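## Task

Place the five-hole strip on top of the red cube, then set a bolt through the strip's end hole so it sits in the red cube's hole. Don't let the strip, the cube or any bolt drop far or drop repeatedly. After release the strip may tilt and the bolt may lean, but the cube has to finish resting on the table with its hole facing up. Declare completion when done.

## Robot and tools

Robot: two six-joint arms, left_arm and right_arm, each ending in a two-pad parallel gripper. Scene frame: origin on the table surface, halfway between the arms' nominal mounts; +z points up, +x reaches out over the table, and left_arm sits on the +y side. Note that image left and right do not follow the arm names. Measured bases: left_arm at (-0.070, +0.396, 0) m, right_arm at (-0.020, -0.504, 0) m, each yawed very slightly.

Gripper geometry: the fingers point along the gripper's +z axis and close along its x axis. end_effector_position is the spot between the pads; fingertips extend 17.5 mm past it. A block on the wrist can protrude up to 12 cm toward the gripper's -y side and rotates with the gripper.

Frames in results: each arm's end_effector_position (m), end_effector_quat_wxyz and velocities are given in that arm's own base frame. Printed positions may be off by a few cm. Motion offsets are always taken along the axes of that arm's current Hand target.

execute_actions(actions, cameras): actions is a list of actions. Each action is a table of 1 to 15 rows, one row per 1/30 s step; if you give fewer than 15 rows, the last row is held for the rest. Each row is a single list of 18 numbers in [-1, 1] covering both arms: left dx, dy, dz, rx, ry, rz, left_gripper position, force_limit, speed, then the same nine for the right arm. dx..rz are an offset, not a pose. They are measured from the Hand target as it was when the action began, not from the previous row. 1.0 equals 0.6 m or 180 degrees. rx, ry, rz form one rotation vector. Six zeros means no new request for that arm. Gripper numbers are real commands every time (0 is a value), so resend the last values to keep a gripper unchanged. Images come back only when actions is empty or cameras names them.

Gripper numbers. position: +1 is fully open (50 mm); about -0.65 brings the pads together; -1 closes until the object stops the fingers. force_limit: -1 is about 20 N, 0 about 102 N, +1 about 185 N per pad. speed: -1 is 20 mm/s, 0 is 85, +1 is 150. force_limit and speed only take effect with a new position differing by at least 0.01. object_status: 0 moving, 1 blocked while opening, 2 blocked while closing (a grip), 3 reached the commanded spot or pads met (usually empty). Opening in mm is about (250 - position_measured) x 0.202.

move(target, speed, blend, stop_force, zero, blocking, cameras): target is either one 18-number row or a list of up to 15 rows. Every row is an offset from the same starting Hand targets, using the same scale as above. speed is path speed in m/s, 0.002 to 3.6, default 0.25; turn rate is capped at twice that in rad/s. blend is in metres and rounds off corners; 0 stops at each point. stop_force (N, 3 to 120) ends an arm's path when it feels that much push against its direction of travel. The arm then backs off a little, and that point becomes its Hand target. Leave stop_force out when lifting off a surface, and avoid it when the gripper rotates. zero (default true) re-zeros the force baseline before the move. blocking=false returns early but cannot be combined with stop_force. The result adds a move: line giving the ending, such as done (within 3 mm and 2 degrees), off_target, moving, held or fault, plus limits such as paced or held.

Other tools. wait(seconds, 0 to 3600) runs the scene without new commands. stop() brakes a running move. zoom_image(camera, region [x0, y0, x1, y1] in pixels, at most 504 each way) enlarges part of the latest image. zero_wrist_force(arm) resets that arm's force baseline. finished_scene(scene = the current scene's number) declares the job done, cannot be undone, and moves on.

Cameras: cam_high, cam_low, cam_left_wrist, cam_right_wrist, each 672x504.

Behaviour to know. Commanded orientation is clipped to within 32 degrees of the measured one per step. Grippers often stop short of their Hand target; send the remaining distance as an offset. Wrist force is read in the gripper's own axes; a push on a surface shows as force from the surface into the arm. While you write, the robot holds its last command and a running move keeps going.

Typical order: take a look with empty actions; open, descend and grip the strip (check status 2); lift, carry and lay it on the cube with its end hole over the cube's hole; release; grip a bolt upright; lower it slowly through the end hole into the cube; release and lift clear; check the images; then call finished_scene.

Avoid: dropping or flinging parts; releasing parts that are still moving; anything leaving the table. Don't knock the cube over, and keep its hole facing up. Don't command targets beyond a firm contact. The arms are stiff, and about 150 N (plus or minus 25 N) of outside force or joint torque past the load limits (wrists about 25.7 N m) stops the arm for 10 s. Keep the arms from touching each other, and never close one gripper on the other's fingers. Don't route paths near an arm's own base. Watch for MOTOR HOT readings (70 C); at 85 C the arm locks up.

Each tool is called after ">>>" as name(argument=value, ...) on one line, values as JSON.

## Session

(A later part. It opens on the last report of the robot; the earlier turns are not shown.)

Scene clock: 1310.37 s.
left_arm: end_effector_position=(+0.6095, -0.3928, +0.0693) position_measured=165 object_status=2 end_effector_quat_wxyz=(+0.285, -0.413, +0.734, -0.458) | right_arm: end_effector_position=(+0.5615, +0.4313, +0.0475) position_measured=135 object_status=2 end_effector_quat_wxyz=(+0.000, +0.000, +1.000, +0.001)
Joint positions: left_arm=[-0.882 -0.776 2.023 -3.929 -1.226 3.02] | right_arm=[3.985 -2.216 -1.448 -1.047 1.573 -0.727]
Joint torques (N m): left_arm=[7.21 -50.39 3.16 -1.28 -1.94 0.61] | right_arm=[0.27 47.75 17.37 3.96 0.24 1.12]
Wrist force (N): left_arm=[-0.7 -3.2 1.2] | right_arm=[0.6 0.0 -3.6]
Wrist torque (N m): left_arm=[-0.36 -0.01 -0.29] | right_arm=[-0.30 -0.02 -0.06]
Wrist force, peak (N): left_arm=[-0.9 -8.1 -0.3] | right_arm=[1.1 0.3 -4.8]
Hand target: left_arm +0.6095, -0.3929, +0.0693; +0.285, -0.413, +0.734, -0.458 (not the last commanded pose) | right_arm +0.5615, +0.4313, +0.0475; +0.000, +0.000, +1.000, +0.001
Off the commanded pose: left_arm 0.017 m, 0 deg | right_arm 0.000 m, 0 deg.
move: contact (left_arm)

>>> move(target=[-0.0017,-0.0065,-0.0018,0,0,0,-1,-0.4,-1,0,0,0,0,0,0,-1,-0.7,-0.7], speed=0.05)

>>> move(target=[0.0006,0.0137,0.0063,0,0,0,-1,-0.4,-1,0,0,0,0,0,0,-1,-0.7,-0.7], speed=0.01, stop_force=3)

>>> move(target=[0.0015,-0.0065,-0.002,0,0,0,-1,-0.4,-1,0,0,0,0,0,0,-1,-0.7,-0.7], speed=0.05)

>>> move(target=[0.0006,0.0137,0.0063,0,0,0,-1,-0.4,-1,0,0,0,0,0,0,-1,-0.7,-0.7], speed=0.01, stop_force=3)

>>> move(target=[0.0008,-0.0055,-0.004,0,0,0,-1,-0.4,-1,0,0,0,0,0,0,-1,-0.7,-0.7], speed=0.05)

>>> move(target=[0.0006,0.0137,0.0063,0,0,0,-1,-0.4,-1,0,0,0,0,0,0,-1,-0.7,-0.7], speed=0.01, stop_force=3)

>>> move(target=[-0.001,-0.0052,-0.0048,0,0,0,-1,-0.4,-1,0,0,0,0,0,0,-1,-0.7,-0.7], speed=0.05)

>>> move(target=[0.0006,0.0137,0.0063,0,0,0,-1,-0.4,-1,0,0,0,0,0,0,-1,-0.7,-0.7], speed=0.01, stop_force=3)

>>> move(target=[-0.0027,-0.0063,-0.0022,0,0,0,-1,-0.4,-1,0,0,0,0,0,0,-1,-0.7,-0.7], speed=0.05)

>>> move(target=[0.0006,0.0137,0.0063,0,0,0,-1,-0.4,-1,0,0,0,0,0,0,-1,-0.7,-0.7], speed=0.01, stop_force=3, cameras=["cam_high","cam_low"])

>>> zoom_image(camera="cam_high", region=[310, 255, 340, 285])

>>> zoom_image(camera="cam_low", region=[345, 265, 367, 290])

Scene clock: 1352.63 s.
left_arm: end_effector_position=(+0.6105, -0.3924, +0.0732) position_measured=165 object_status=2 end_effector_quat_wxyz=(+0.285, -0.413, +0.734, -0.458) | right_arm: end_effector_position=(+0.5615, +0.4313, +0.0475) position_measured=135 object_status=2 end_effector_quat_wxyz=(+0.000, +0.000, +1.000, +0.001)
Joint positions: left_arm=[-0.88 -0.785 2.024 -3.92 -1.228 3.021] | right_arm=[3.985 -2.216 -1.448 -1.047 1.573 -0.727]
Joint torques (N m): left_arm=[12 -48.21 2.03 -1.53 -2.24 1.87] | right_arm=[-0.25 48.49 18.47 3.98 0.41 1.21]
Wrist force (N): left_arm=[-1.0 -1.7 1.6] | right_arm=[0.1 0.3 -3.3]
Wrist torque (N m): left_arm=[-0.37 0.02 -0.35] | right_arm=[-0.24 0.05 -0.05]
Wrist force, peak (N): left_arm=[-0.8 -3.7 0.9] | right_arm=[0.3 0.3 -4.2]
Hand target: left_arm +0.6105, -0.3924, +0.0733; +0.285, -0.413, +0.734, -0.458 | right_arm +0.5615, +0.4313, +0.0475; +0.000, +0.000, +1.000, +0.001
Off the commanded pose: left_arm 0.000 m, 0 deg | right_arm 0.000 m, 0 deg.
move: done

Scene clock: 1354.20 s.
left_arm: end_effector_position=(+0.6105, -0.3924, +0.0693) position_measured=165 object_status=2 end_effector_quat_wxyz=(+0.285, -0.413, +0.734, -0.458) | right_arm: end_effector_position=(+0.5615, +0.4313, +0.0475) position_measured=135 object_status=2 end_effector_quat_wxyz=(+0.000, +0.000, +1.000, +0.001)
Joint positions: left_arm=[-0.88 -0.775 2.022 -3.928 -1.228 3.021] | right_arm=[3.985 -2.216 -1.448 -1.047 1.573 -0.727]
Joint torques (N m): left_arm=[9.81 -49.57 2.8 -1.4 -2.24 1.32] | right_arm=[-0.43 47.95 18.59 3.98 0.44 1.36]
Wrist force (N): left_arm=[-0.6 -2.7 1.0] | right_arm=[0.1 0.2 -3.7]
Wrist torque (N m): left_arm=[-0.37 0.00 -0.36] | right_arm=[-0.28 0.05 -0.04]
Wrist force, peak (N): left_arm=[-1.0 -8.1 -1.0] | right_arm=[1.0 -0.4 -5.0]
Hand target: left_arm +0.6105, -0.3924, +0.0693; +0.285, -0.413, +0.734, -0.458 (not the last commanded pose) | right_arm +0.5615, +0.4313, +0.0475; +0.000, +0.000, +1.000, +0.001
Off the commanded pose: left_arm 0.005 m, 0 deg | right_arm 0.000 m, 0 deg.
move: contact (left_arm)

Scene clock: 1354.70 s.
left_arm: end_effector_position=(+0.6105, -0.3936, +0.0732) position_measured=165 object_status=2 end_effector_quat_wxyz=(+0.285, -0.413, +0.734, -0.458) | right_arm: end_effector_position=(+0.5615, +0.4313, +0.0475) position_measured=135 object_status=2 end_effector_quat_wxyz=(+0.000, +0.000, +1.000, +0.001)
Joint positions: left_arm=[-0.881 -0.785 2.022 -3.919 -1.227 3.02] | right_arm=[3.985 -2.216 -1.448 -1.047 1.573 -0.727]
Joint torques (N m): left_arm=[-10.87 -49.33 3.79 -1.09 2.62 -1.82] | right_arm=[0.4 47.46 18.81 4.02 0.27 1.29]
Wrist force (N): left_arm=[-1.0 -1.3 1.5] | right_arm=[0.4 -0.1 -3.3]
Wrist torque (N m): left_arm=[-0.31 0.02 -0.31] | right_arm=[-0.31 0.00 -0.05]
Wrist force, peak (N): left_arm=[-0.7 -2.3 1.2] | right_arm=[0.0 0.3 -3.6]
Hand target: left_arm +0.6105, -0.3936, +0.0733; +0.285, -0.413, +0.734, -0.458 | right_arm +0.5615, +0.4313, +0.0475; +0.000, +0.000, +1.000, +0.001
Off the commanded pose: left_arm 0.000 m, 0 deg | right_arm 0.000 m, 0 deg.
move: done

Scene clock: 1356.30 s.
left_arm: end_effector_position=(+0.6105, -0.3936, +0.0691) position_measured=165 object_status=2 end_effector_quat_wxyz=(+0.285, -0.413, +0.734, -0.458) | right_arm: end_effector_position=(+0.5615, +0.4313, +0.0475) position_measured=135 object_status=2 end_effector_quat_wxyz=(+0.000, +0.000, +1.000, +0.001)
Joint positions: left_arm=[-0.881 -0.774 2.02 -3.927 -1.227 3.02] | right_arm=[3.985 -2.216 -1.448 -1.047 1.573 -0.727]
Joint torques (N m): left_arm=[-9.04 -49.39 4.2 -0.79 0.77 -1.82] | right_arm=[0.05 48.24 19.78 4.05 0.35 1.31]
Wrist force (N): left_arm=[-0.9 -4.2 0.7] | right_arm=[0.5 -0.1 -3.8]
Wrist torque (N m): left_arm=[-0.41 0.02 -0.31] | right_arm=[-0.30 0.01 -0.06]
Wrist force, peak (N): left_arm=[-1.0 -9.1 -1.2] | right_arm=[1.1 0.0 -5.1]
Hand target: left_arm +0.6105, -0.3936, +0.0691; +0.285, -0.413, +0.734, -0.458 (not the last commanded pose) | right_arm +0.5615, +0.4313, +0.0475; +0.000, +0.000, +1.000, +0.001
Off the commanded pose: left_arm 0.005 m, 0 deg | right_arm 0.000 m, 0 deg.
move: contact (left_arm)

Scene clock: 1356.80 s.
left_arm: end_effector_position=(+0.6095, -0.3938, +0.0730) position_measured=165 object_status=2 end_effector_quat_wxyz=(+0.285, -0.413, +0.734, -0.458) | right_arm: end_effector_position=(+0.5615, +0.4313, +0.0475) position_measured=135 object_status=2 end_effector_quat_wxyz=(+0.000, +0.000, +1.000, +0.001)
Joint positions: left_arm=[-0.883 -0.785 2.024 -3.92 -1.225 3.019] | right_arm=[3.985 -2.216 -1.448 -1.047 1.573 -0.727]
Joint torques (N m): left_arm=[-10.46 -48.57 2.42 -1.15 2.83 -1.82] | right_arm=[0.44 47.2 19.23 4.15 0.3 1.35]
Wrist force (N): left_arm=[-0.9 -1.6 1.7] | right_arm=[0.5 0.0 -3.3]
Wrist torque (N m): left_arm=[-0.35 0.01 -0.29] | right_arm=[-0.28 -0.01 -0.05]
Wrist force, peak (N): left_arm=[-0.8 -4.2 0.5] | right_arm=[0.0 0.2 -4.0]
Hand target: left_arm +0.6095, -0.3938, +0.0731; +0.285, -0.413, +0.734, -0.458 | right_arm +0.5615, +0.4313, +0.0475; +0.000, +0.000, +1.000, +0.001
Off the commanded pose: left_arm 0.000 m, 0 deg | right_arm 0.000 m, 0 deg.
move: done

Scene clock: 1358.37 s.
left_arm: end_effector_position=(+0.6094, -0.3938, +0.0692) position_measured=165 object_status=2 end_effector_quat_wxyz=(+0.285, -0.413, +0.734, -0.458) | right_arm: end_effector_position=(+0.5615, +0.4313, +0.0475) position_measured=135 object_status=2 end_effector_quat_wxyz=(+0.000, +0.000, +1.000, +0.001)
Joint positions: left_arm=[-0.883 -0.775 2.022 -3.928 -1.225 3.019] | right_arm=[3.985 -2.216 -1.448 -1.047 1.573 -0.727]
Joint torques (N m): left_arm=[-8.62 -49.5 2.9 -1.2 0.97 -1.65] | right_arm=[-0.16 48.97 19.17 4.09 0.27 1.32]
Wrist force (N): left_arm=[-0.8 -2.9 1.5] | right_arm=[0.2 0.3 -3.6]
Wrist torque (N m): left_arm=[-0.36 0.04 -0.30] | right_arm=[-0.30 0.05 -0.06]
Wrist force, peak (N): left_arm=[-0.9 -8.2 -0.2] | right_arm=[1.3 0.2 -5.1]
Hand target: left_arm +0.6094, -0.3938, +0.0692; +0.285, -0.413, +0.734, -0.458 (not the last commanded pose) | right_arm +0.5615, +0.4313, +0.0475; +0.000, +0.000, +1.000, +0.001
Off the commanded pose: left_arm 0.005 m, 0 deg | right_arm 0.000 m, 0 deg.
move: contact (left_arm)

Scene clock: 1358.87 s.
left_arm: end_effector_position=(+0.6085, -0.3928, +0.0731) position_measured=165 object_status=2 end_effector_quat_wxyz=(+0.285, -0.413, +0.734, -0.458) | right_arm: end_effector_position=(+0.5615, +0.4313, +0.0475) position_measured=135 object_status=2 end_effector_quat_wxyz=(+0.000, +0.000, +1.000, +0.001)
Joint positions: left_arm=[-0.883 -0.786 2.028 -3.923 -1.225 3.019] | right_arm=[3.985 -2.216 -1.448 -1.047 1.573 -0.727]
Joint torques (N m): left_arm=[-10.81 -51.38 2.91 -1.46 2.8 -1.87] | right_arm=[-1.15 48.21 18.73 4.12 0.54 1.57]
Wrist force (N): left_arm=[-0.7 -1.4 1.4] | right_arm=[0.3 0.0 -3.5]
Wrist torque (N m): left_arm=[-0.32 -0.02 -0.29] | right_arm=[-0.28 0.02 -0.05]
Wrist force, peak (N): left_arm=[-0.7 -3.0 1.4] | right_arm=[0.5 0.5 -3.7]
Hand target: left_arm +0.6085, -0.3927, +0.0732; +0.285, -0.413, +0.734, -0.458 | right_arm +0.5615, +0.4313, +0.0475; +0.000, +0.000, +1.000, +0.001
Off the commanded pose: left_arm 0.000 m, 0 deg | right_arm 0.000 m, 0 deg.
move: done

Scene clock: 1360.40 s.
left_arm: end_effector_position=(+0.6085, -0.3927, +0.0693) position_measured=165 object_status=2 end_effector_quat_wxyz=(+0.285, -0.413, +0.734, -0.458) | right_arm: end_effector_position=(+0.5615, +0.4313, +0.0475) position_measured=135 object_status=2 end_effector_quat_wxyz=(+0.000, +0.000, +1.000, +0.001)
Joint positions: left_arm=[-0.883 -0.777 2.026 -3.93 -1.225 3.019] | right_arm=[3.985 -2.216 -1.448 -1.047 1.573 -0.727]
Joint torques (N m): left_arm=[-7.94 -48.92 3.17 -0.77 1.39 -1.57] | right_arm=[-0.05 49.01 18.44 3.99 0.52 1.22]
Wrist force (N): left_arm=[-1.1 -3.5 0.8] | right_arm=[0.3 0.2 -3.7]
Wrist torque (N m): left_arm=[-0.38 0.03 -0.29] | right_arm=[-0.23 0.05 -0.07]
Wrist force, peak (N): left_arm=[-0.9 -9.3 -0.6] | right_arm=[1.2 0.4 -4.9]
Hand target: left_arm +0.6085, -0.3927, +0.0693; +0.285, -0.413, +0.734, -0.458 (not the last commanded pose) | right_arm +0.5615, +0.4313, +0.0475; +0.000, +0.000, +1.000, +0.001
Off the commanded pose: left_arm 0.005 m, 0 deg | right_arm 0.000 m, 0 deg.
move: contact (left_arm)

Scene clock: 1360.90 s.
left_arm: end_effector_position=(+0.6095, -0.3917, +0.0733) position_measured=165 object_status=2 end_effector_quat_wxyz=(+0.285, -0.413, +0.734, -0.458) | right_arm: end_effector_position=(+0.5615, +0.4313, +0.0475) position_measured=135 object_status=2 end_effector_quat_wxyz=(+0.000, +0.000, +1.000, +0.001)
Joint positions: left_arm=[-0.88 -0.786 2.027 -3.922 -1.228 3.021] | right_arm=[3.985 -2.216 -1.448 -1.047 1.573 -0.727]
Joint torques (N m): left_arm=[10.04 -49.68 1.08 -1.19 -2.17 1.49] | right_arm=[0.92 48.42 18.97 4.04 0.36 1.56]
Wrist force (N): left_arm=[-0.8 -1.3 1.8] | right_arm=[-0.1 -0.4 -3.0]
Wrist torque (N m): left_arm=[-0.31 -0.01 -0.38] | right_arm=[-0.34 0.08 -0.05]
Wrist force, peak (N): left_arm=[-1.0 -3.7 0.7] | right_arm=[0.3 0.0 -4.1]
Hand target: left_arm +0.6096, -0.3916, +0.0734; +0.285, -0.413, +0.734, -0.458 | right_arm +0.5615, +0.4313, +0.0475; +0.000, +0.000, +1.000, +0.001
Off the commanded pose: left_arm 0.000 m, 0 deg | right_arm 0.000 m, 0 deg.
move: done

Scene clock: 1362.47 s.
left_arm: end_effector_position=(+0.6096, -0.3916, +0.0693) position_measured=165 object_status=2 end_effector_quat_wxyz=(+0.285, -0.413, +0.734, -0.458) | right_arm: end_effector_position=(+0.5615, +0.4313, +0.0475) position_measured=135 object_status=2 end_effector_quat_wxyz=(+0.000, +0.000, +1.000, +0.001)
Joint positions: left_arm=[-0.88 -0.777 2.025 -3.93 -1.228 3.021] | right_arm=[3.985 -2.216 -1.448 -1.047 1.573 -0.727]
Joint torques (N m): left_arm=[9.95 -49 4.09 -1.26 -2.13 1.32] | right_arm=[0.26 49.77 20.45 4.05 0.38 1.47]
Wrist force (N): left_arm=[-0.5 -3.8 0.8] | right_arm=[0.2 -0.2 -3.8]
Wrist torque (N m): left_arm=[-0.41 -0.03 -0.39] | right_arm=[-0.33 0.06 -0.06]
Wrist force, peak (N): left_arm=[-1.1 -9.4 -1.0] | right_arm=[1.4 0.3 -5.2]
Hand target: left_arm +0.6096, -0.3916, +0.0693; +0.285, -0.413, +0.734, -0.458 (not the last commanded pose) | right_arm +0.5615, +0.4313, +0.0475; +0.000, +0.000, +1.000, +0.001
Off the commanded pose: left_arm 0.005 m, 0 deg | right_arm 0.000 m, 0 deg.
move: contact (left_arm)

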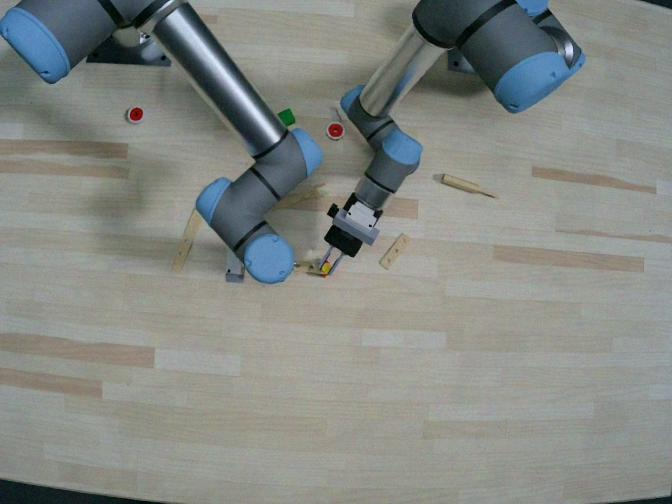

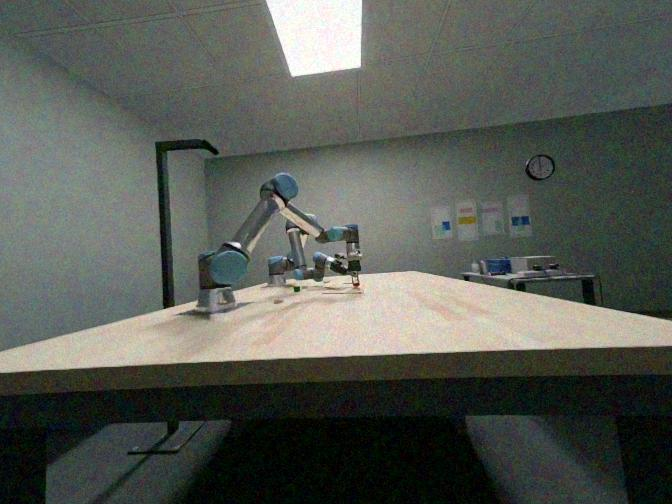

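Scaled by 16.800 from the camera's image (finer frame: 960x720).

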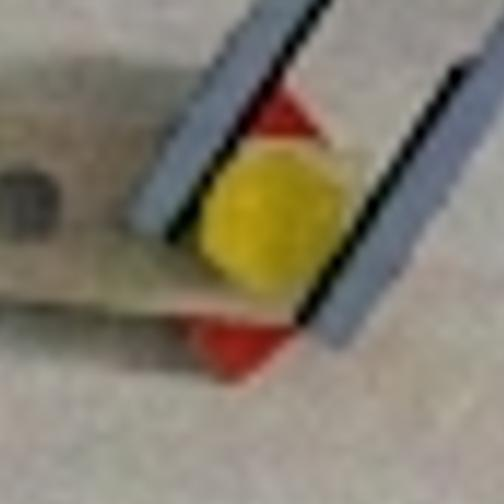

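Scaled by 20.160 from the camera's image (finer frame: 960x720).

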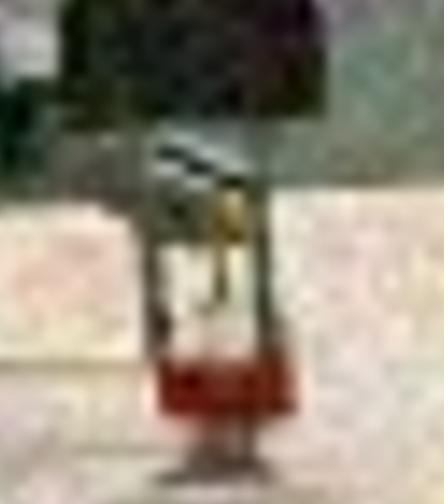

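>>> move(target=[0,-0.07,-0.15,0,0,0,-1,-0.4,-1,0,0,0,0,0,0,-1,-0.7,-0.7], speed=0.2, cameras=["cam_high","cam_left_wrist"])

>>> zoom_image(camera="cam_high", region=[310, 255, 340, 285])

>>> zoom_image(camera="cam_left_wrist", region=[380, 190, 560, 310])

Scene clock: 1419.93 s.
left_arm: end_effector_position=(+0.5524, -0.3624, +0.1450) position_measured=165 object_status=2 end_effector_quat_wxyz=(+0.285, -0.413, +0.734, -0.458) | right_arm: end_effector_position=(+0.5615, +0.4313, +0.0475) position_measured=135 object_status=2 end_effector_quat_wxyz=(+0.000, +0.000, +1.000, +0.001)
Joint positions: left_arm=[-0.942 -1.04 2.233 -3.864 -1.172 2.991] | right_arm=[3.985 -2.216 -1.448 -1.047 1.573 -0.727]
Joint torques (N m): left_arm=[-11.96 -43.56 2.34 -1.15 3.02 -1.76] | right_arm=[0.42 48.45 18.83 4.04 0.31 1.72]
Wrist force (N): left_arm=[-0.7 -1.5 1.2] | right_arm=[0.1 -0.1 -3.5]
Wrist torque (N m): left_arm=[-0.33 -0.02 -0.29] | right_arm=[-0.30 0.04 -0.05]
Wrist force, peak (N): left_arm=[-0.7 -4.0 0.8] | right_arm=[0.4 0.2 -4.2]
Hand target: left_arm +0.5524, -0.3624, +0.1451; +0.285, -0.413, +0.734, -0.458 | right_arm +0.5615, +0.4313, +0.0475; +0.000, +0.000, +1.000, +0.001
Off the commanded pose: left_arm 0.000 m, 0 deg | right_arm 0.000 m, 0 deg.
move: done

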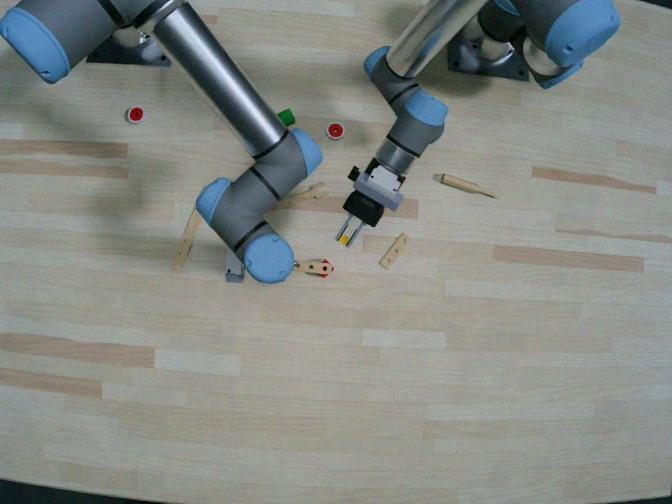

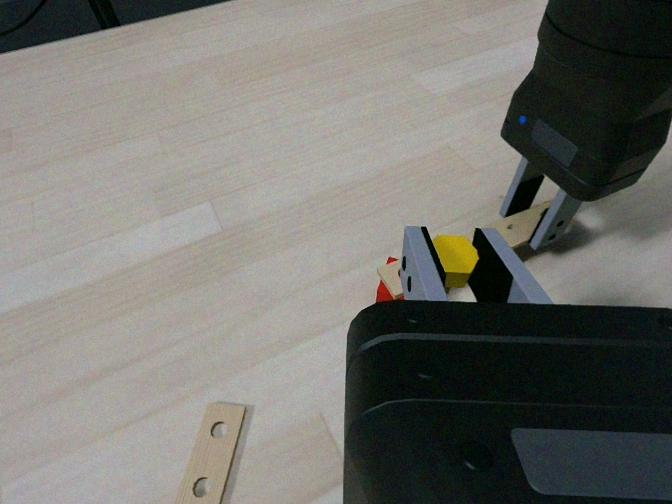

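Scaled by 16.800 from the camera's image (finer frame: 960x720).

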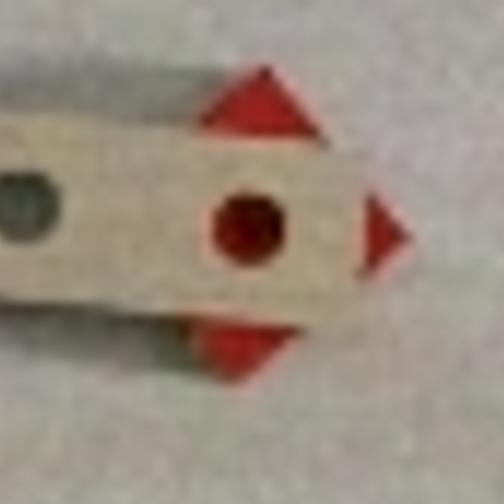

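Scaled by 2.800 from the camera's image (finer frame: 960x720).

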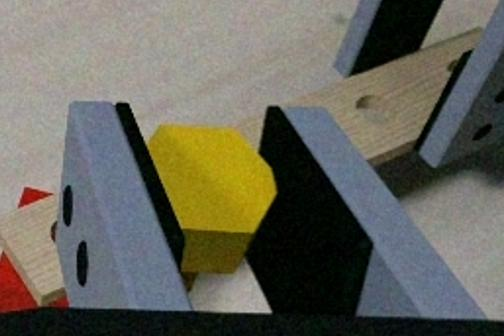

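>>> move(target=[0.0007,0.064,0.1478,0,0,0,-1,-0.4,-1,0,0,0,0,0,0,-1,-0.7,-0.7], speed=0.1)

>>> move(target=[0.0005,0.0106,0.0049,0,0,0,-1,-0.4,-1,0,0,0,0,0,0,-1,-0.7,-0.7], speed=0.01, stop_force=3)

>>> move(target=[-0.0006,-0.0048,-0.0015,0,0,0,-1,-0.4,-1,0,0,0,0,0,0,-1,-0.7,-0.7], speed=0.05)

>>> move(target=[0.0005,0.0106,0.0049,0,0,0,-1,-0.4,-1,0,0,0,0,0,0,-1,-0.7,-0.7], speed=0.01, stop_force=3)

>>> move(target=[-0.0009,-0.0043,-0.0025,0,0,0,-1,-0.4,-1,0,0,0,0,0,0,-1,-0.7,-0.7], speed=0.05)

>>> move(target=[0.0005,0.0106,0.0049,0,0,0,-1,-0.4,-1,0,0,0,0,0,0,-1,-0.7,-0.7], speed=0.01, stop_force=3)

>>> move(target=[0.0007,-0.0039,-0.0035,0,0,0,-1,-0.4,-1,0,0,0,0,0,0,-1,-0.7,-0.7], speed=0.05)

>>> move(target=[0.0005,0.0106,0.0049,0,0,0,-1,-0.4,-1,0,0,0,0,0,0,-1,-0.7,-0.7], speed=0.01, stop_force=3)

>>> move(target=[0.0006,-0.0047,-0.0018,0,0,0,-1,-0.4,-1,0,0,0,0,0,0,-1,-0.7,-0.7], speed=0.05)

>>> move(target=[0.0005,0.0106,0.0049,0,0,0,-1,-0.4,-1,0,0,0,0,0,0,-1,-0.7,-0.7], speed=0.01, stop_force=3)

>>> move(target=[0.0006,-0.0047,-0.0018,0,0,0,-1,-0.4,-1,0,0,0,0,0,0,-1,-0.7,-0.7], speed=0.05)

>>> move(target=[0.0005,0.0106,0.0049,0,0,0,-1,-0.4,-1,0,0,0,0,0,0,-1,-0.7,-0.7], speed=0.01, stop_force=3)

>>> move(target=[-0.001,-0.0051,-0.0008,0,0,0,-1,-0.4,-1,0,0,0,0,0,0,-1,-0.7,-0.7], speed=0.05)

>>> move(target=[0.0005,0.0106,0.0049,0,0,0,-1,-0.4,-1,0,0,0,0,0,0,-1,-0.7,-0.7], speed=0.01, stop_force=3)

Scene clock: 1467.73 s.
left_arm: end_effector_position=(+0.6095, -0.3922, +0.0732) position_measured=165 object_status=2 end_effector_quat_wxyz=(+0.285, -0.413, +0.734, -0.458) | right_arm: end_effector_position=(+0.5615, +0.4313, +0.0475) position_measured=135 object_status=2 end_effector_quat_wxyz=(+0.000, +0.000, +1.000, +0.001)
Joint positions: left_arm=[-0.881 -0.786 2.026 -3.922 -1.227 3.02] | right_arm=[3.985 -2.216 -1.448 -1.047 1.573 -0.727]
Joint torques (N m): left_arm=[10.19 -32.55 -19.29 -2.48 -2.28 1.52] | right_arm=[1.07 48.71 19.43 4.05 0.39 1.93]
Wrist force (N): left_arm=[-1.1 -1.4 1.7] | right_arm=[0.3 0.2 -3.4]
Wrist torque (N m): left_arm=[-0.33 0.04 -0.40] | right_arm=[-0.25 0.02 -0.05]
Wrist force, peak (N): left_arm=[-0.8 -0.8 2.4] | right_arm=[0.3 -0.1 -4.0]
Hand target: left_arm +0.6095, -0.3923, +0.0731; +0.285, -0.413, +0.734, -0.458 | right_arm +0.5615, +0.4313, +0.0475; +0.000, +0.000, +1.000, +0.001
Off the commanded pose: left_arm 0.000 m, 0 deg | right_arm 0.000 m, 0 deg.
move: done

Scene clock: 1469.30 s.
left_arm: end_effector_position=(+0.6095, -0.3923, +0.0693) position_measured=165 object_status=2 end_effector_quat_wxyz=(+0.285, -0.413, +0.734, -0.458) | right_arm: end_effector_position=(+0.5615, +0.4313, +0.0475) position_measured=135 object_status=2 end_effector_quat_wxyz=(+0.000, +0.000, +1.000, +0.001)
Joint positions: left_arm=[-0.881 -0.776 2.024 -3.929 -1.227 3.02] | right_arm=[3.985 -2.216 -1.448 -1.047 1.573 -0.727]
Joint torques (N m): left_arm=[10.77 -48.34 4.54 -1.3 -2.09 1.44] | right_arm=[1.03 49.44 20.07 3.79 0.51 1.67]
Wrist force (N): left_arm=[-0.9 -3.6 0.7] | right_arm=[0.5 0.1 -3.6]
Wrist torque (N m): left_arm=[-0.37 0.02 -0.40] | right_arm=[-0.29 0.00 -0.07]
Wrist force, peak (N): left_arm=[-1.1 -9.9 -0.9] | right_arm=[1.3 0.0 -5.3]
Hand target: left_arm +0.6095, -0.3923, +0.0693; +0.285, -0.413, +0.734, -0.458 (not the last commanded pose) | right_arm +0.5615, +0.4313, +0.0475; +0.000, +0.000, +1.000, +0.001
Off the commanded pose: left_arm 0.003 m, 0 deg | right_arm 0.000 m, 0 deg.
move: contact (left_arm)

Scene clock: 1469.80 s.
left_arm: end_effector_position=(+0.6100, -0.3923, +0.0722) position_measured=165 object_status=2 end_effector_quat_wxyz=(+0.285, -0.413, +0.734, -0.458) | right_arm: end_effector_position=(+0.5615, +0.4313, +0.0475) position_measured=135 object_status=2 end_effector_quat_wxyz=(+0.000, +0.000, +1.000, +0.001)
Joint positions: left_arm=[-0.88 -0.783 2.025 -3.923 -1.228 3.021] | right_arm=[3.985 -2.216 -1.448 -1.047 1.573 -0.727]
Joint torques (N m): left_arm=[11.98 -47.52 3.04 -1.13 -2.32 1.52] | right_arm=[0.1 48.79 19.82 3.84 0.24 1.88]
Wrist force (N): left_arm=[-1.0 -1.6 1.6] | right_arm=[0.2 0.1 -3.6]
Wrist torque (N m): left_arm=[-0.36 0.02 -0.40] | right_arm=[-0.26 0.02 -0.06]
Wrist force, peak (N): left_arm=[-0.8 -3.9 0.7] | right_arm=[0.1 0.5 -4.2]
Hand target: left_arm +0.6100, -0.3923, +0.0723; +0.285, -0.413, +0.734, -0.458 | right_arm +0.5615, +0.4313, +0.0475; +0.000, +0.000, +1.000, +0.001
Off the commanded pose: left_arm 0.000 m, 0 deg | right_arm 0.000 m, 0 deg.
move: done

Scene clock: 1471.23 s.
left_arm: end_effector_position=(+0.6100, -0.3923, +0.0693) position_measured=165 object_status=2 end_effector_quat_wxyz=(+0.285, -0.413, +0.734, -0.458) | right_arm: end_effector_position=(+0.5615, +0.4313, +0.0475) position_measured=135 object_status=2 end_effector_quat_wxyz=(+0.000, +0.000, +1.000, +0.001)
Joint positions: left_arm=[-0.88 -0.776 2.023 -3.929 -1.228 3.021] | right_arm=[3.985 -2.216 -1.448 -1.047 1.573 -0.727]
Joint torques (N m): left_arm=[11.29 -49.55 3.34 -1.15 -1.95 1.32] | right_arm=[1.01 49.01 18.82 3.95 0.45 2.11]
Wrist force (N): left_arm=[-0.7 -3.1 0.7] | right_arm=[-0.1 0.2 -4.0]
Wrist torque (N m): left_arm=[-0.37 0.01 -0.40] | right_arm=[-0.28 0.08 -0.06]
Wrist force, peak (N): left_arm=[-1.7 -8.8 -0.5] | right_arm=[0.7 -0.3 -5.0]
Hand target: left_arm +0.6100, -0.3923, +0.0693; +0.285, -0.413, +0.734, -0.458 (not the last commanded pose) | right_arm +0.5615, +0.4313, +0.0475; +0.000, +0.000, +1.000, +0.001
Off the commanded pose: left_arm 0.004 m, 0 deg | right_arm 0.000 m, 0 deg.
move: contact (left_arm)

Scene clock: 1471.73 s.
left_arm: end_effector_position=(+0.6100, -0.3918, +0.0722) position_measured=165 object_status=2 end_effector_quat_wxyz=(+0.285, -0.413, +0.734, -0.458) | right_arm: end_effector_position=(+0.5615, +0.4313, +0.0475) position_measured=135 object_status=2 end_effector_quat_wxyz=(+0.000, +0.000, +1.000, +0.001)
Joint positions: left_arm=[-0.88 -0.784 2.026 -3.924 -1.228 3.021] | right_arm=[3.985 -2.216 -1.448 -1.047 1.573 -0.727]
Joint torques (N m): left_arm=[10.64 -49.92 2.15 -1.57 -2.39 1.7] | right_arm=[0.93 48.51 19.99 3.74 0.39 1.99]
Wrist force (N): left_arm=[-1.0 -1.4 1.5] | right_arm=[0.3 -0.1 -3.3]
Wrist torque (N m): left_arm=[-0.34 0.02 -0.40] | right_arm=[-0.28 0.02 -0.04]
Wrist force, peak (N): left_arm=[-0.8 -2.9 1.1] | right_arm=[0.0 0.0 -4.0]
Hand target: left_arm +0.6100, -0.3918, +0.0723; +0.285, -0.413, +0.734, -0.458 | right_arm +0.5615, +0.4313, +0.0475; +0.000, +0.000, +1.000, +0.001
Off the commanded pose: left_arm 0.000 m, 0 deg | right_arm 0.000 m, 0 deg.
move: done

Scene clock: 1473.17 s.
left_arm: end_effector_position=(+0.6099, -0.3917, +0.0693) position_measured=165 object_status=2 end_effector_quat_wxyz=(+0.285, -0.413, +0.734, -0.458) | right_arm: end_effector_position=(+0.5615, +0.4313, +0.0475) position_measured=135 object_status=2 end_effector_quat_wxyz=(+0.000, +0.000, +1.000, +0.001)
Joint positions: left_arm=[-0.88 -0.776 2.024 -3.929 -1.228 3.021] | right_arm=[3.985 -2.216 -1.448 -1.047 1.573 -0.727]
Joint torques (N m): left_arm=[9.93 -49.01 3.28 -0.79 -2.06 1.16] | right_arm=[0.57 49.01 20.86 3.95 0.53 1.75]
Wrist force (N): left_arm=[-0.9 -3.3 0.8] | right_arm=[0.2 -0.1 -3.7]
Wrist torque (N m): left_arm=[-0.35 0.02 -0.40] | right_arm=[-0.31 0.05 -0.06]
Wrist force, peak (N): left_arm=[-1.7 -8.9 -0.7] | right_arm=[1.1 -0.6 -5.1]
Hand target: left_arm +0.6099, -0.3917, +0.0693; +0.285, -0.413, +0.734, -0.458 (not the last commanded pose) | right_arm +0.5615, +0.4313, +0.0475; +0.000, +0.000, +1.000, +0.001
Off the commanded pose: left_arm 0.004 m, 0 deg | right_arm 0.000 m, 0 deg.
move: contact (left_arm)

Scene clock: 1473.67 s.
left_arm: end_effector_position=(+0.6089, -0.3917, +0.0722) position_measured=165 object_status=2 end_effector_quat_wxyz=(+0.285, -0.413, +0.734, -0.458) | right_arm: end_effector_position=(+0.5615, +0.4313, +0.0475) position_measured=135 object_status=2 end_effector_quat_wxyz=(+0.000, +0.000, +1.000, +0.001)
Joint positions: left_arm=[-0.881 -0.784 2.028 -3.925 -1.227 3.02] | right_arm=[3.985 -2.216 -1.448 -1.047 1.573 -0.727]
Joint torques (N m): left_arm=[-10.49 -51.72 2.23 -1.5 2.9 -1.76] | right_arm=[0.53 48.99 20.7 3.75 0.42 2.06]
Wrist force (N): left_arm=[-1.1 -1.3 1.7] | right_arm=[0.2 0.1 -3.0]
Wrist torque (N m): left_arm=[-0.32 0.03 -0.35] | right_arm=[-0.27 0.03 -0.05]
Wrist force, peak (N): left_arm=[-0.8 -3.4 0.8] | right_arm=[0.3 0.0 -3.9]
Hand target: left_arm +0.6089, -0.3917, +0.0723; +0.285, -0.413, +0.734, -0.458 | right_arm +0.5615, +0.4313, +0.0475; +0.000, +0.000, +1.000, +0.001
Off the commanded pose: left_arm 0.000 m, 0 deg | right_arm 0.000 m, 0 deg.
move: done

Scene clock: 1475.10 s.
left_arm: end_effector_position=(+0.6088, -0.3917, +0.0694) position_measured=165 object_status=2 end_effector_quat_wxyz=(+0.285, -0.413, +0.734, -0.458) | right_arm: end_effector_position=(+0.5615, +0.4313, +0.0475) position_measured=135 object_status=2 end_effector_quat_wxyz=(+0.000, +0.000, +1.000, +0.001)
Joint positions: left_arm=[-0.882 -0.777 2.027 -3.931 -1.227 3.02] | right_arm=[3.985 -2.216 -1.448 -1.047 1.573 -0.727]
Joint torques (N m): left_arm=[-7.55 -48.75 2.47 -0.79 0.76 -1.55] | right_arm=[0.54 49.24 19.63 4.13 0.17 2.1]
Wrist force (N): left_arm=[-1.0 -3.3 0.8] | right_arm=[0.2 0.2 -3.6]
Wrist torque (N m): left_arm=[-0.38 0.03 -0.35] | right_arm=[-0.26 0.04 -0.06]
Wrist force, peak (N): left_arm=[-1.1 -8.8 -0.8] | right_arm=[1.3 0.1 -5.0]
Hand target: left_arm +0.6088, -0.3917, +0.0694; +0.285, -0.413, +0.734, -0.458 (not the last commanded pose) | right_arm +0.5615, +0.4313, +0.0475; +0.000, +0.000, +1.000, +0.001
Off the commanded pose: left_arm 0.004 m, 0 deg | right_arm 0.000 m, 0 deg.
move: contact (left_arm)

Scene clock: 1475.60 s.
left_arm: end_effector_position=(+0.6088, -0.3922, +0.0723) position_measured=165 object_status=2 end_effector_quat_wxyz=(+0.285, -0.413, +0.734, -0.458) | right_arm: end_effector_position=(+0.5615, +0.4313, +0.0475) position_measured=135 object_status=2 end_effector_quat_wxyz=(+0.000, +0.000, +1.000, +0.001)
Joint positions: left_arm=[-0.882 -0.785 2.028 -3.924 -1.226 3.02] | right_arm=[3.985 -2.216 -1.448 -1.047 1.573 -0.727]
Joint torques (N m): left_arm=[-11.62 -50.13 2.81 -1.25 2.83 -1.92] | right_arm=[1.75 50.16 19.79 3.77 0.22 2.09]
Wrist force (N): left_arm=[-1.0 -1.4 1.4] | right_arm=[0.2 0.0 -3.1]
Wrist torque (N m): left_arm=[-0.32 0.03 -0.33] | right_arm=[-0.28 0.03 -0.05]
Wrist force, peak (N): left_arm=[-1.1 -3.1 0.8] | right_arm=[0.3 -0.1 -3.6]
Hand target: left_arm +0.6088, -0.3922, +0.0724; +0.285, -0.413, +0.734, -0.458 | right_arm +0.5615, +0.4313, +0.0475; +0.000, +0.000, +1.000, +0.001
Off the commanded pose: left_arm 0.000 m, 0 deg | right_arm 0.000 m, 0 deg.
move: done

Scene clock: 1477.03 s.
left_arm: end_effector_position=(+0.6088, -0.3922, +0.0693) position_measured=165 object_status=2 end_effector_quat_wxyz=(+0.285, -0.413, +0.734, -0.458) | right_arm: end_effector_position=(+0.5615, +0.4313, +0.0475) position_measured=135 object_status=2 end_effector_quat_wxyz=(+0.000, +0.000, +1.000, +0.001)
Joint positions: left_arm=[-0.882 -0.777 2.026 -3.93 -1.226 3.02] | right_arm=[3.985 -2.216 -1.448 -1.047 1.573 -0.727]
Joint torques (N m): left_arm=[-10 -48.26 3.07 -1.08 1.53 -1.91] | right_arm=[1.73 48.8 20.37 3.92 0.35 1.98]
Wrist force (N): left_arm=[-0.9 -3.8 0.7] | right_arm=[0.3 -0.3 -3.8]
Wrist torque (N m): left_arm=[-0.41 0.00 -0.32] | right_arm=[-0.32 0.05 -0.07]
Wrist force, peak (N): left_arm=[-0.8 -9.1 -0.4] | right_arm=[1.2 0.3 -4.8]
Hand target: left_arm +0.6088, -0.3922, +0.0693; +0.285, -0.413, +0.734, -0.458 (not the last commanded pose) | right_arm +0.5615, +0.4313, +0.0475; +0.000, +0.000, +1.000, +0.001
Off the commanded pose: left_arm 0.004 m, 0 deg | right_arm 0.000 m, 0 deg.
move: contact (left_arm)

Scene clock: 1477.53 s.
left_arm: end_effector_position=(+0.6087, -0.3927, +0.0723) position_measured=165 object_status=2 end_effector_quat_wxyz=(+0.285, -0.413, +0.734, -0.458) | right_arm: end_effector_position=(+0.5615, +0.4313, +0.0475) position_measured=135 object_status=2 end_effector_quat_wxyz=(+0.000, +0.000, +1.000, +0.001)
Joint positions: left_arm=[-0.883 -0.784 2.027 -3.924 -1.225 3.019] | right_arm=[3.985 -2.216 -1.448 -1.047 1.573 -0.727]
Joint torques (N m): left_arm=[-11.01 -49.37 1.99 -1.02 2.94 -2.02] | right_arm=[-0.3 49.83 21.28 3.77 0.45 1.91]
Wrist force (N): left_arm=[-0.9 -1.4 1.5] | right_arm=[0.2 -0.3 -3.4]
Wrist torque (N m): left_arm=[-0.33 0.00 -0.30] | right_arm=[-0.32 0.03 -0.05]
Wrist force, peak (N): left_arm=[-0.8 -3.9 0.7] | right_arm=[0.2 -0.3 -4.1]
Hand target: left_arm +0.6087, -0.3928, +0.0723; +0.285, -0.413, +0.734, -0.458 | right_arm +0.5615, +0.4313, +0.0475; +0.000, +0.000, +1.000, +0.001
Off the commanded pose: left_arm 0.000 m, 0 deg | right_arm 0.000 m, 0 deg.
move: done

Scene clock: 1478.97 s.
left_arm: end_effector_position=(+0.6087, -0.3927, +0.0694) position_measured=165 object_status=2 end_effector_quat_wxyz=(+0.285, -0.413, +0.734, -0.458) | right_arm: end_effector_position=(+0.5615, +0.4313, +0.0475) position_measured=135 object_status=2 end_effector_quat_wxyz=(+0.000, +0.000, +1.000, +0.001)
Joint positions: left_arm=[-0.883 -0.777 2.026 -3.93 -1.225 3.019] | right_arm=[3.985 -2.216 -1.448 -1.047 1.573 -0.727]
Joint torques (N m): left_arm=[-8.41 -49.25 3.19 -0.71 0.65 -1.57] | right_arm=[2.47 49.19 19.75 3.52 0.36 2.25]
Wrist force (N): left_arm=[-0.8 -3.4 0.7] | right_arm=[0.0 0.0 -3.5]
Wrist torque (N m): left_arm=[-0.39 0.00 -0.29] | right_arm=[-0.29 0.08 -0.05]
Wrist force, peak (N): left_arm=[-1.1 -8.3 -0.6] | right_arm=[0.9 0.0 -4.8]
Hand target: left_arm +0.6087, -0.3927, +0.0694; +0.285, -0.413, +0.734, -0.458 (not the last commanded pose) | right_arm +0.5615, +0.4313, +0.0475; +0.000, +0.000, +1.000, +0.001
Off the commanded pose: left_arm 0.004 m, 0 deg | right_arm 0.000 m, 0 deg.
move: contact (left_arm)

Scene clock: 1479.47 s.
left_arm: end_effector_position=(+0.6096, -0.3928, +0.0723) position_measured=165 object_status=2 end_effector_quat_wxyz=(+0.285, -0.413, +0.734, -0.458) | right_arm: end_effector_position=(+0.5615, +0.4313, +0.0475) position_measured=135 object_status=2 end_effector_quat_wxyz=(+0.000, +0.000, +1.000, +0.001)
Joint positions: left_arm=[-0.882 -0.784 2.025 -3.922 -1.227 3.02] | right_arm=[3.985 -2.216 -1.448 -1.047 1.573 -0.727]
Joint torques (N m): left_arm=[10.11 -51.22 -20.55 -1.46 -2.17 1.66] | right_arm=[1.21 48.67 19.6 3.68 0.37 2.47]
Wrist force (N): left_arm=[-1.1 -1.5 1.5] | right_arm=[0.0 0.0 -3.5]
Wrist torque (N m): left_arm=[-0.33 0.03 -0.33] | right_arm=[-0.27 0.07 -0.05]
Wrist force, peak (N): left_arm=[-0.9 -3.2 1.2] | right_arm=[0.2 0.0 -3.7]
Hand target: left_arm +0.6097, -0.3927, +0.0724; +0.285, -0.413, +0.734, -0.458 | right_arm +0.5615, +0.4313, +0.0475; +0.000, +0.000, +1.000, +0.001
Off the commanded pose: left_arm 0.000 m, 0 deg | right_arm 0.000 m, 0 deg.
move: done

Scene clock: 1480.97 s.
left_arm: end_effector_position=(+0.6097, -0.3928, +0.0692) position_measured=165 object_status=2 end_effector_quat_wxyz=(+0.285, -0.413, +0.734, -0.458) | right_arm: end_effector_position=(+0.5615, +0.4313, +0.0475) position_measured=135 object_status=2 end_effector_quat_wxyz=(+0.000, +0.000, +1.000, +0.001)
Joint positions: left_arm=[-0.882 -0.776 2.023 -3.928 -1.227 3.02] | right_arm=[3.985 -2.216 -1.448 -1.047 1.573 -0.727]
Joint torques (N m): left_arm=[9.9 -48.18 4.41 -1.36 -2.01 1.25] | right_arm=[-0.22 47.73 20.75 3.64 0.08 2.24]
Wrist force (N): left_arm=[-0.7 -3.8 0.8] | right_arm=[0.4 -0.1 -4.0]
Wrist torque (N m): left_arm=[-0.38 0.00 -0.33] | right_arm=[-0.33 0.03 -0.06]
Wrist force, peak (N): left_arm=[-1.0 -10.1 -1.1] | right_arm=[1.0 0.2 -5.4]
Hand target: left_arm +0.6097, -0.3928, +0.0692; +0.285, -0.413, +0.734, -0.458 (not the last commanded pose) | right_arm +0.5615, +0.4313, +0.0475; +0.000, +0.000, +1.000, +0.001
Off the commanded pose: left_arm 0.004 m, 0 deg | right_arm 0.000 m, 0 deg.
move: contact (left_arm)

>>> move(target=[0.0202,-0.0178,0.0047,0,0,0,-1,-0.4,-1,0,0,0,0,0,0,-1,-0.7,-0.7], speed=0.05)

>>> move(target=[0.0008,0.0182,0.0084,0,0,0,-1,-0.4,-1,0,0,0,0,0,0,-1,-0.7,-0.7], speed=0.01, stop_force=3, cameras=["cam_high"])

>>> zoom_image(camera="cam_high", region=[305, 255, 335, 285])

>>> move(target=[-0.034,-0.0153,0.0047,0,0,0,-1,-0.4,-1,0,0,0,0,0,0,-1,-0.7,-0.7], speed=0.05)

>>> move(target=[0.0008,0.0182,0.0084,0,0,0,-1,-0.4,-1,0,0,0,0,0,0,-1,-0.7,-0.7], speed=0.01, stop_force=3, cameras=["cam_high"])

>>> zoom_image(camera="cam_high", region=[305, 255, 345, 295])

Scene clock: 1496.53 s.
left_arm: end_effector_position=(+0.6096, -0.4070, +0.0772) position_measured=165 object_status=2 end_effector_quat_wxyz=(+0.285, -0.413, +0.734, -0.458) | right_arm: end_effector_position=(+0.5615, +0.4313, +0.0475) position_measured=135 object_status=2 end_effector_quat_wxyz=(+0.000, +0.000, +1.000, +0.001)
Joint positions: left_arm=[-0.9 -0.789 2.004 -3.893 -1.21 3.011] | right_arm=[3.985 -2.216 -1.448 -1.047 1.573 -0.727]
Joint torques (N m): left_arm=[-10.78 -50.7 -21.82 -1.95 2.9 -1.69] | right_arm=[1.96 49.01 20.18 3.71 0.23 2.27]
Wrist force (N): left_arm=[-0.8 -1.4 1.5] | right_arm=[0.3 -0.4 -3.0]
Wrist torque (N m): left_arm=[-0.32 -0.01 -0.29] | right_arm=[-0.34 0.02 -0.05]
Wrist force, peak (N): left_arm=[-0.8 -4.3 0.8] | right_arm=[0.2 -0.2 -4.3]
Hand target: left_arm +0.6096, -0.4071, +0.0773; +0.285, -0.413, +0.734, -0.458 | right_arm +0.5615, +0.4313, +0.0475; +0.000, +0.000, +1.000, +0.001
Off the commanded pose: left_arm 0.000 m, 0 deg | right_arm 0.000 m, 0 deg.
move: done

Scene clock: 1498.53 s.
left_arm: end_effector_position=(+0.6096, -0.4071, +0.0692) position_measured=165 object_status=2 end_effector_quat_wxyz=(+0.285, -0.413, +0.734, -0.458) | right_arm: end_effector_position=(+0.5615, +0.4313, +0.0475) position_measured=135 object_status=2 end_effector_quat_wxyz=(+0.000, +0.000, +1.000, +0.001)
Joint positions: left_arm=[-0.901 -0.769 2 -3.908 -1.21 3.011] | right_arm=[3.985 -2.216 -1.448 -1.047 1.573 -0.727]
Joint torques (N m): left_arm=[-11.24 -47.99 3.68 -1.4 0.33 -1.77] | right_arm=[0.55 49.15 20.42 3.83 0.18 2.37]
Wrist force (N): left_arm=[-0.7 -3.6 0.7] | right_arm=[0.3 0.1 -3.5]
Wrist torque (N m): left_arm=[-0.37 -0.01 -0.30] | right_arm=[-0.26 0.02 -0.04]
Wrist force, peak (N): left_arm=[-1.5 -10.4 -2.3] | right_arm=[0.7 -0.9 -3.9]
Hand target: left_arm +0.6096, -0.4071, +0.0692; +0.285, -0.413, +0.734, -0.458 (not the last commanded pose) | right_arm +0.5615, +0.4313, +0.0475; +0.000, +0.000, +1.000, +0.001
Off the commanded pose: left_arm 0.004 m, 0 deg | right_arm 0.000 m, 0 deg.
move: contact (left_arm)

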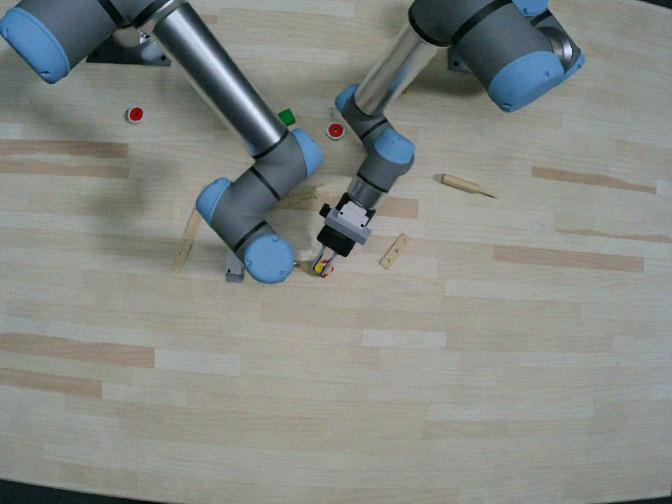

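Scaled by 16.800 from the camera's image (finer frame: 960x720).

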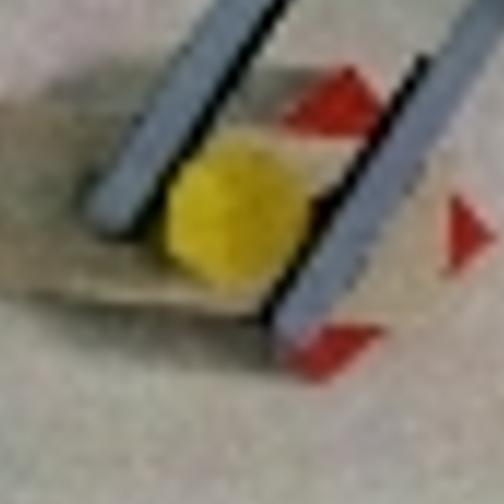

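Scene clock: 1499.43 s.
left_arm: end_effector_position=(+0.6250, -0.3929, +0.0771) position_measured=165 object_status=2 end_effector_quat_wxyz=(+0.285, -0.413, +0.734, -0.458) | right_arm: end_effector_position=(+0.5615, +0.4313, +0.0475) position_measured=135 object_status=2 end_effector_quat_wxyz=(+0.000, +0.000, +1.000, +0.001)
Joint positions: left_arm=[-0.857 -0.783 1.988 -3.89 -1.248 3.032] | right_arm=[3.985 -2.216 -1.448 -1.047 1.573 -0.727]
Joint torques (N m): left_arm=[9.28 -50.88 -22.47 -1.33 -2.71 1.62] | right_arm=[1.65 49.57 19.49 3.85 0.25 2.27]
Wrist force (N): left_arm=[-1.0 -1.5 1.6] | right_arm=[0.2 -0.2 -3.5]
Wrist torque (N m): left_arm=[-0.33 0.01 -0.40] | right_arm=[-0.30 0.04 -0.06]
Wrist force, peak (N): left_arm=[-0.7 -3.7 0.6] | right_arm=[0.0 0.1 -3.7]
Hand target: left_arm +0.6251, -0.3928, +0.0771; +0.285, -0.413, +0.734, -0.458 | right_arm +0.5615, +0.4313, +0.0475; +0.000, +0.000, +1.000, +0.001
Off the commanded pose: left_arm 0.000 m, 0 deg | right_arm 0.000 m, 0 deg.
move: done

Scene clock: 1501.40 s.
left_arm: end_effector_position=(+0.6251, -0.3928, +0.0694) position_measured=165 object_status=2 end_effector_quat_wxyz=(+0.285, -0.413, +0.734, -0.458) | right_arm: end_effector_position=(+0.5615, +0.4313, +0.0475) position_measured=135 object_status=2 end_effector_quat_wxyz=(+0.000, +0.000, +1.000, +0.001)
Joint positions: left_arm=[-0.857 -0.764 1.984 -3.905 -1.249 3.032] | right_arm=[3.985 -2.216 -1.448 -1.047 1.573 -0.727]
Joint torques (N m): left_arm=[9.95 -48.78 3.04 -1.17 -2.18 1.64] | right_arm=[1.57 49.1 20.13 3.52 0.23 2.44]
Wrist force (N): left_arm=[-1.2 -4.2 0.7] | right_arm=[0.5 -0.4 -3.8]
Wrist torque (N m): left_arm=[-0.40 0.01 -0.39] | right_arm=[-0.31 0.06 -0.08]
Wrist force, peak (N): left_arm=[-1.4 -9.9 -1.0] | right_arm=[1.0 0.0 -5.2]
Hand target: left_arm +0.6251, -0.3928, +0.0694; +0.285, -0.413, +0.734, -0.458 (not the last commanded pose) | right_arm +0.5615, +0.4313, +0.0475; +0.000, +0.000, +1.000, +0.001
Off the commanded pose: left_arm 0.004 m, 0 deg | right_arm 0.000 m, 0 deg.
move: contact (left_arm)

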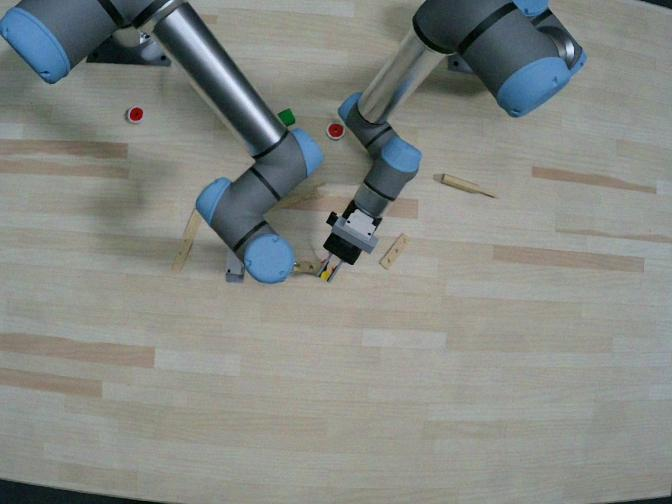

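Scaled by 12.600 from the camera's image (finer frame: 960x720).

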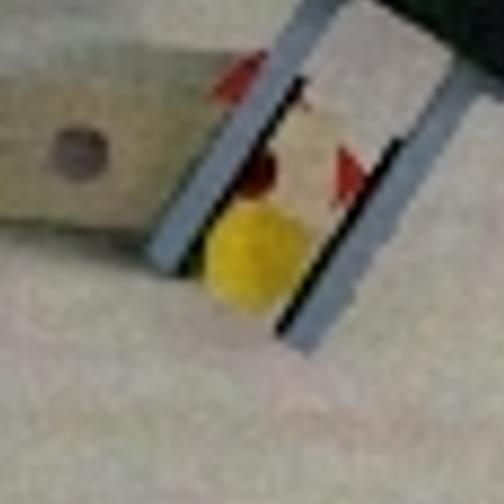

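>>> move(target=[[-0.0005,-0.0121,-0.0056,0,0,0,-1,-0.4,-1,0,0,0,0,0,0,-1,-0.7,-0.7],[0.0107,-0.003,-0.0288,0.039,0,0,-1,-0.4,-1,0,0,0,0,0,0,-1,-0.7,-0.7]], speed=0.05, cameras=["cam_high","cam_low"])

>>> zoom_image(camera="cam_high", region=[310, 255, 340, 285])

>>> zoom_image(camera="cam_low", region=[350, 270, 364, 286])

Scene clock: 1550.00 s.
left_arm: end_effector_position=(+0.6088, -0.3913, +0.0781) position_measured=165 object_status=2 end_effector_quat_wxyz=(+0.310, -0.395, +0.704, -0.502) | right_arm: end_effector_position=(+0.5615, +0.4313, +0.0475) position_measured=135 object_status=2 end_effector_quat_wxyz=(+0.000, +0.000, +1.000, +0.001)
Joint positions: left_arm=[-0.887 -0.713 2.013 -4.11 -1.209 3.063] | right_arm=[3.985 -2.216 -1.448 -1.047 1.573 -0.727]
Joint torques (N m): left_arm=[-14.1 -11.98 7.4 -6.38 2.76 1.84] | right_arm=[2.81 49.64 20.93 3.72 0.36 2.45]
Wrist force (N): left_arm=[-1.0 -0.9 1.8] | right_arm=[0.3 0.0 -3.1]
Wrist torque (N m): left_arm=[-0.22 -0.02 -0.41] | right_arm=[-0.28 0.04 -0.06]
Wrist force, peak (N): left_arm=[-1.1 -4.6 0.7] | right_arm=[0.8 -0.6 -4.3]
Hand target: left_arm +0.6088, -0.3913, +0.0780; +0.310, -0.395, +0.704, -0.502 | right_arm +0.5615, +0.4313, +0.0475; +0.000, +0.000, +1.000, +0.001
Off the commanded pose: left_arm 0.000 m, 0 deg | right_arm 0.000 m, 0 deg.
move: done

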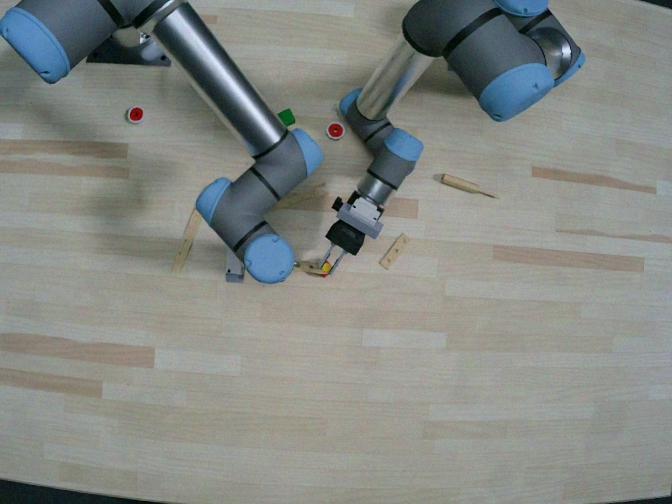

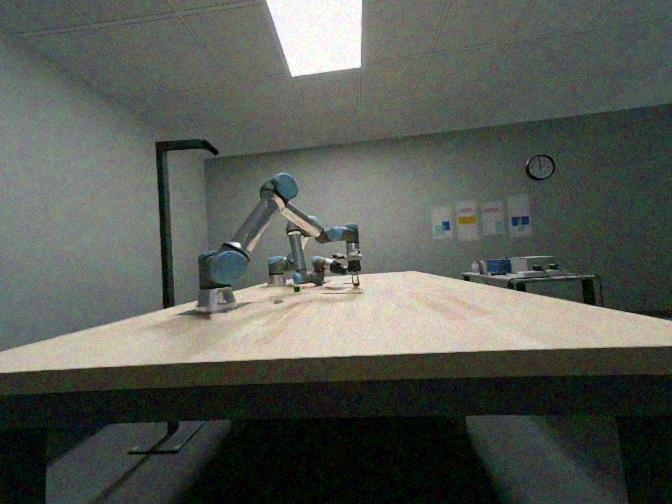

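Scaled by 16.800 from the camera's image (finer frame: 960x720).

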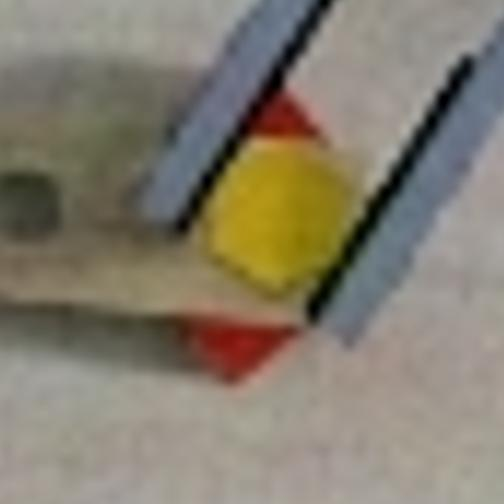

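Scaled by 31.500 from the camera's image (finer frame: 960x720).

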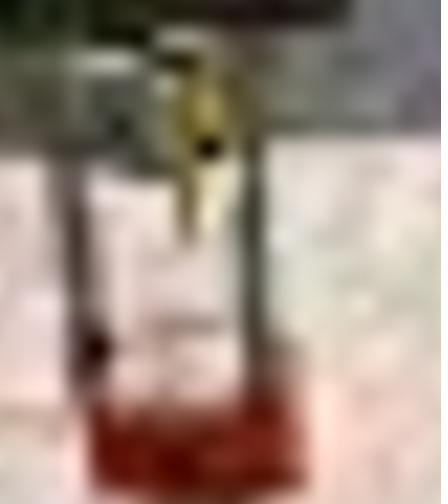

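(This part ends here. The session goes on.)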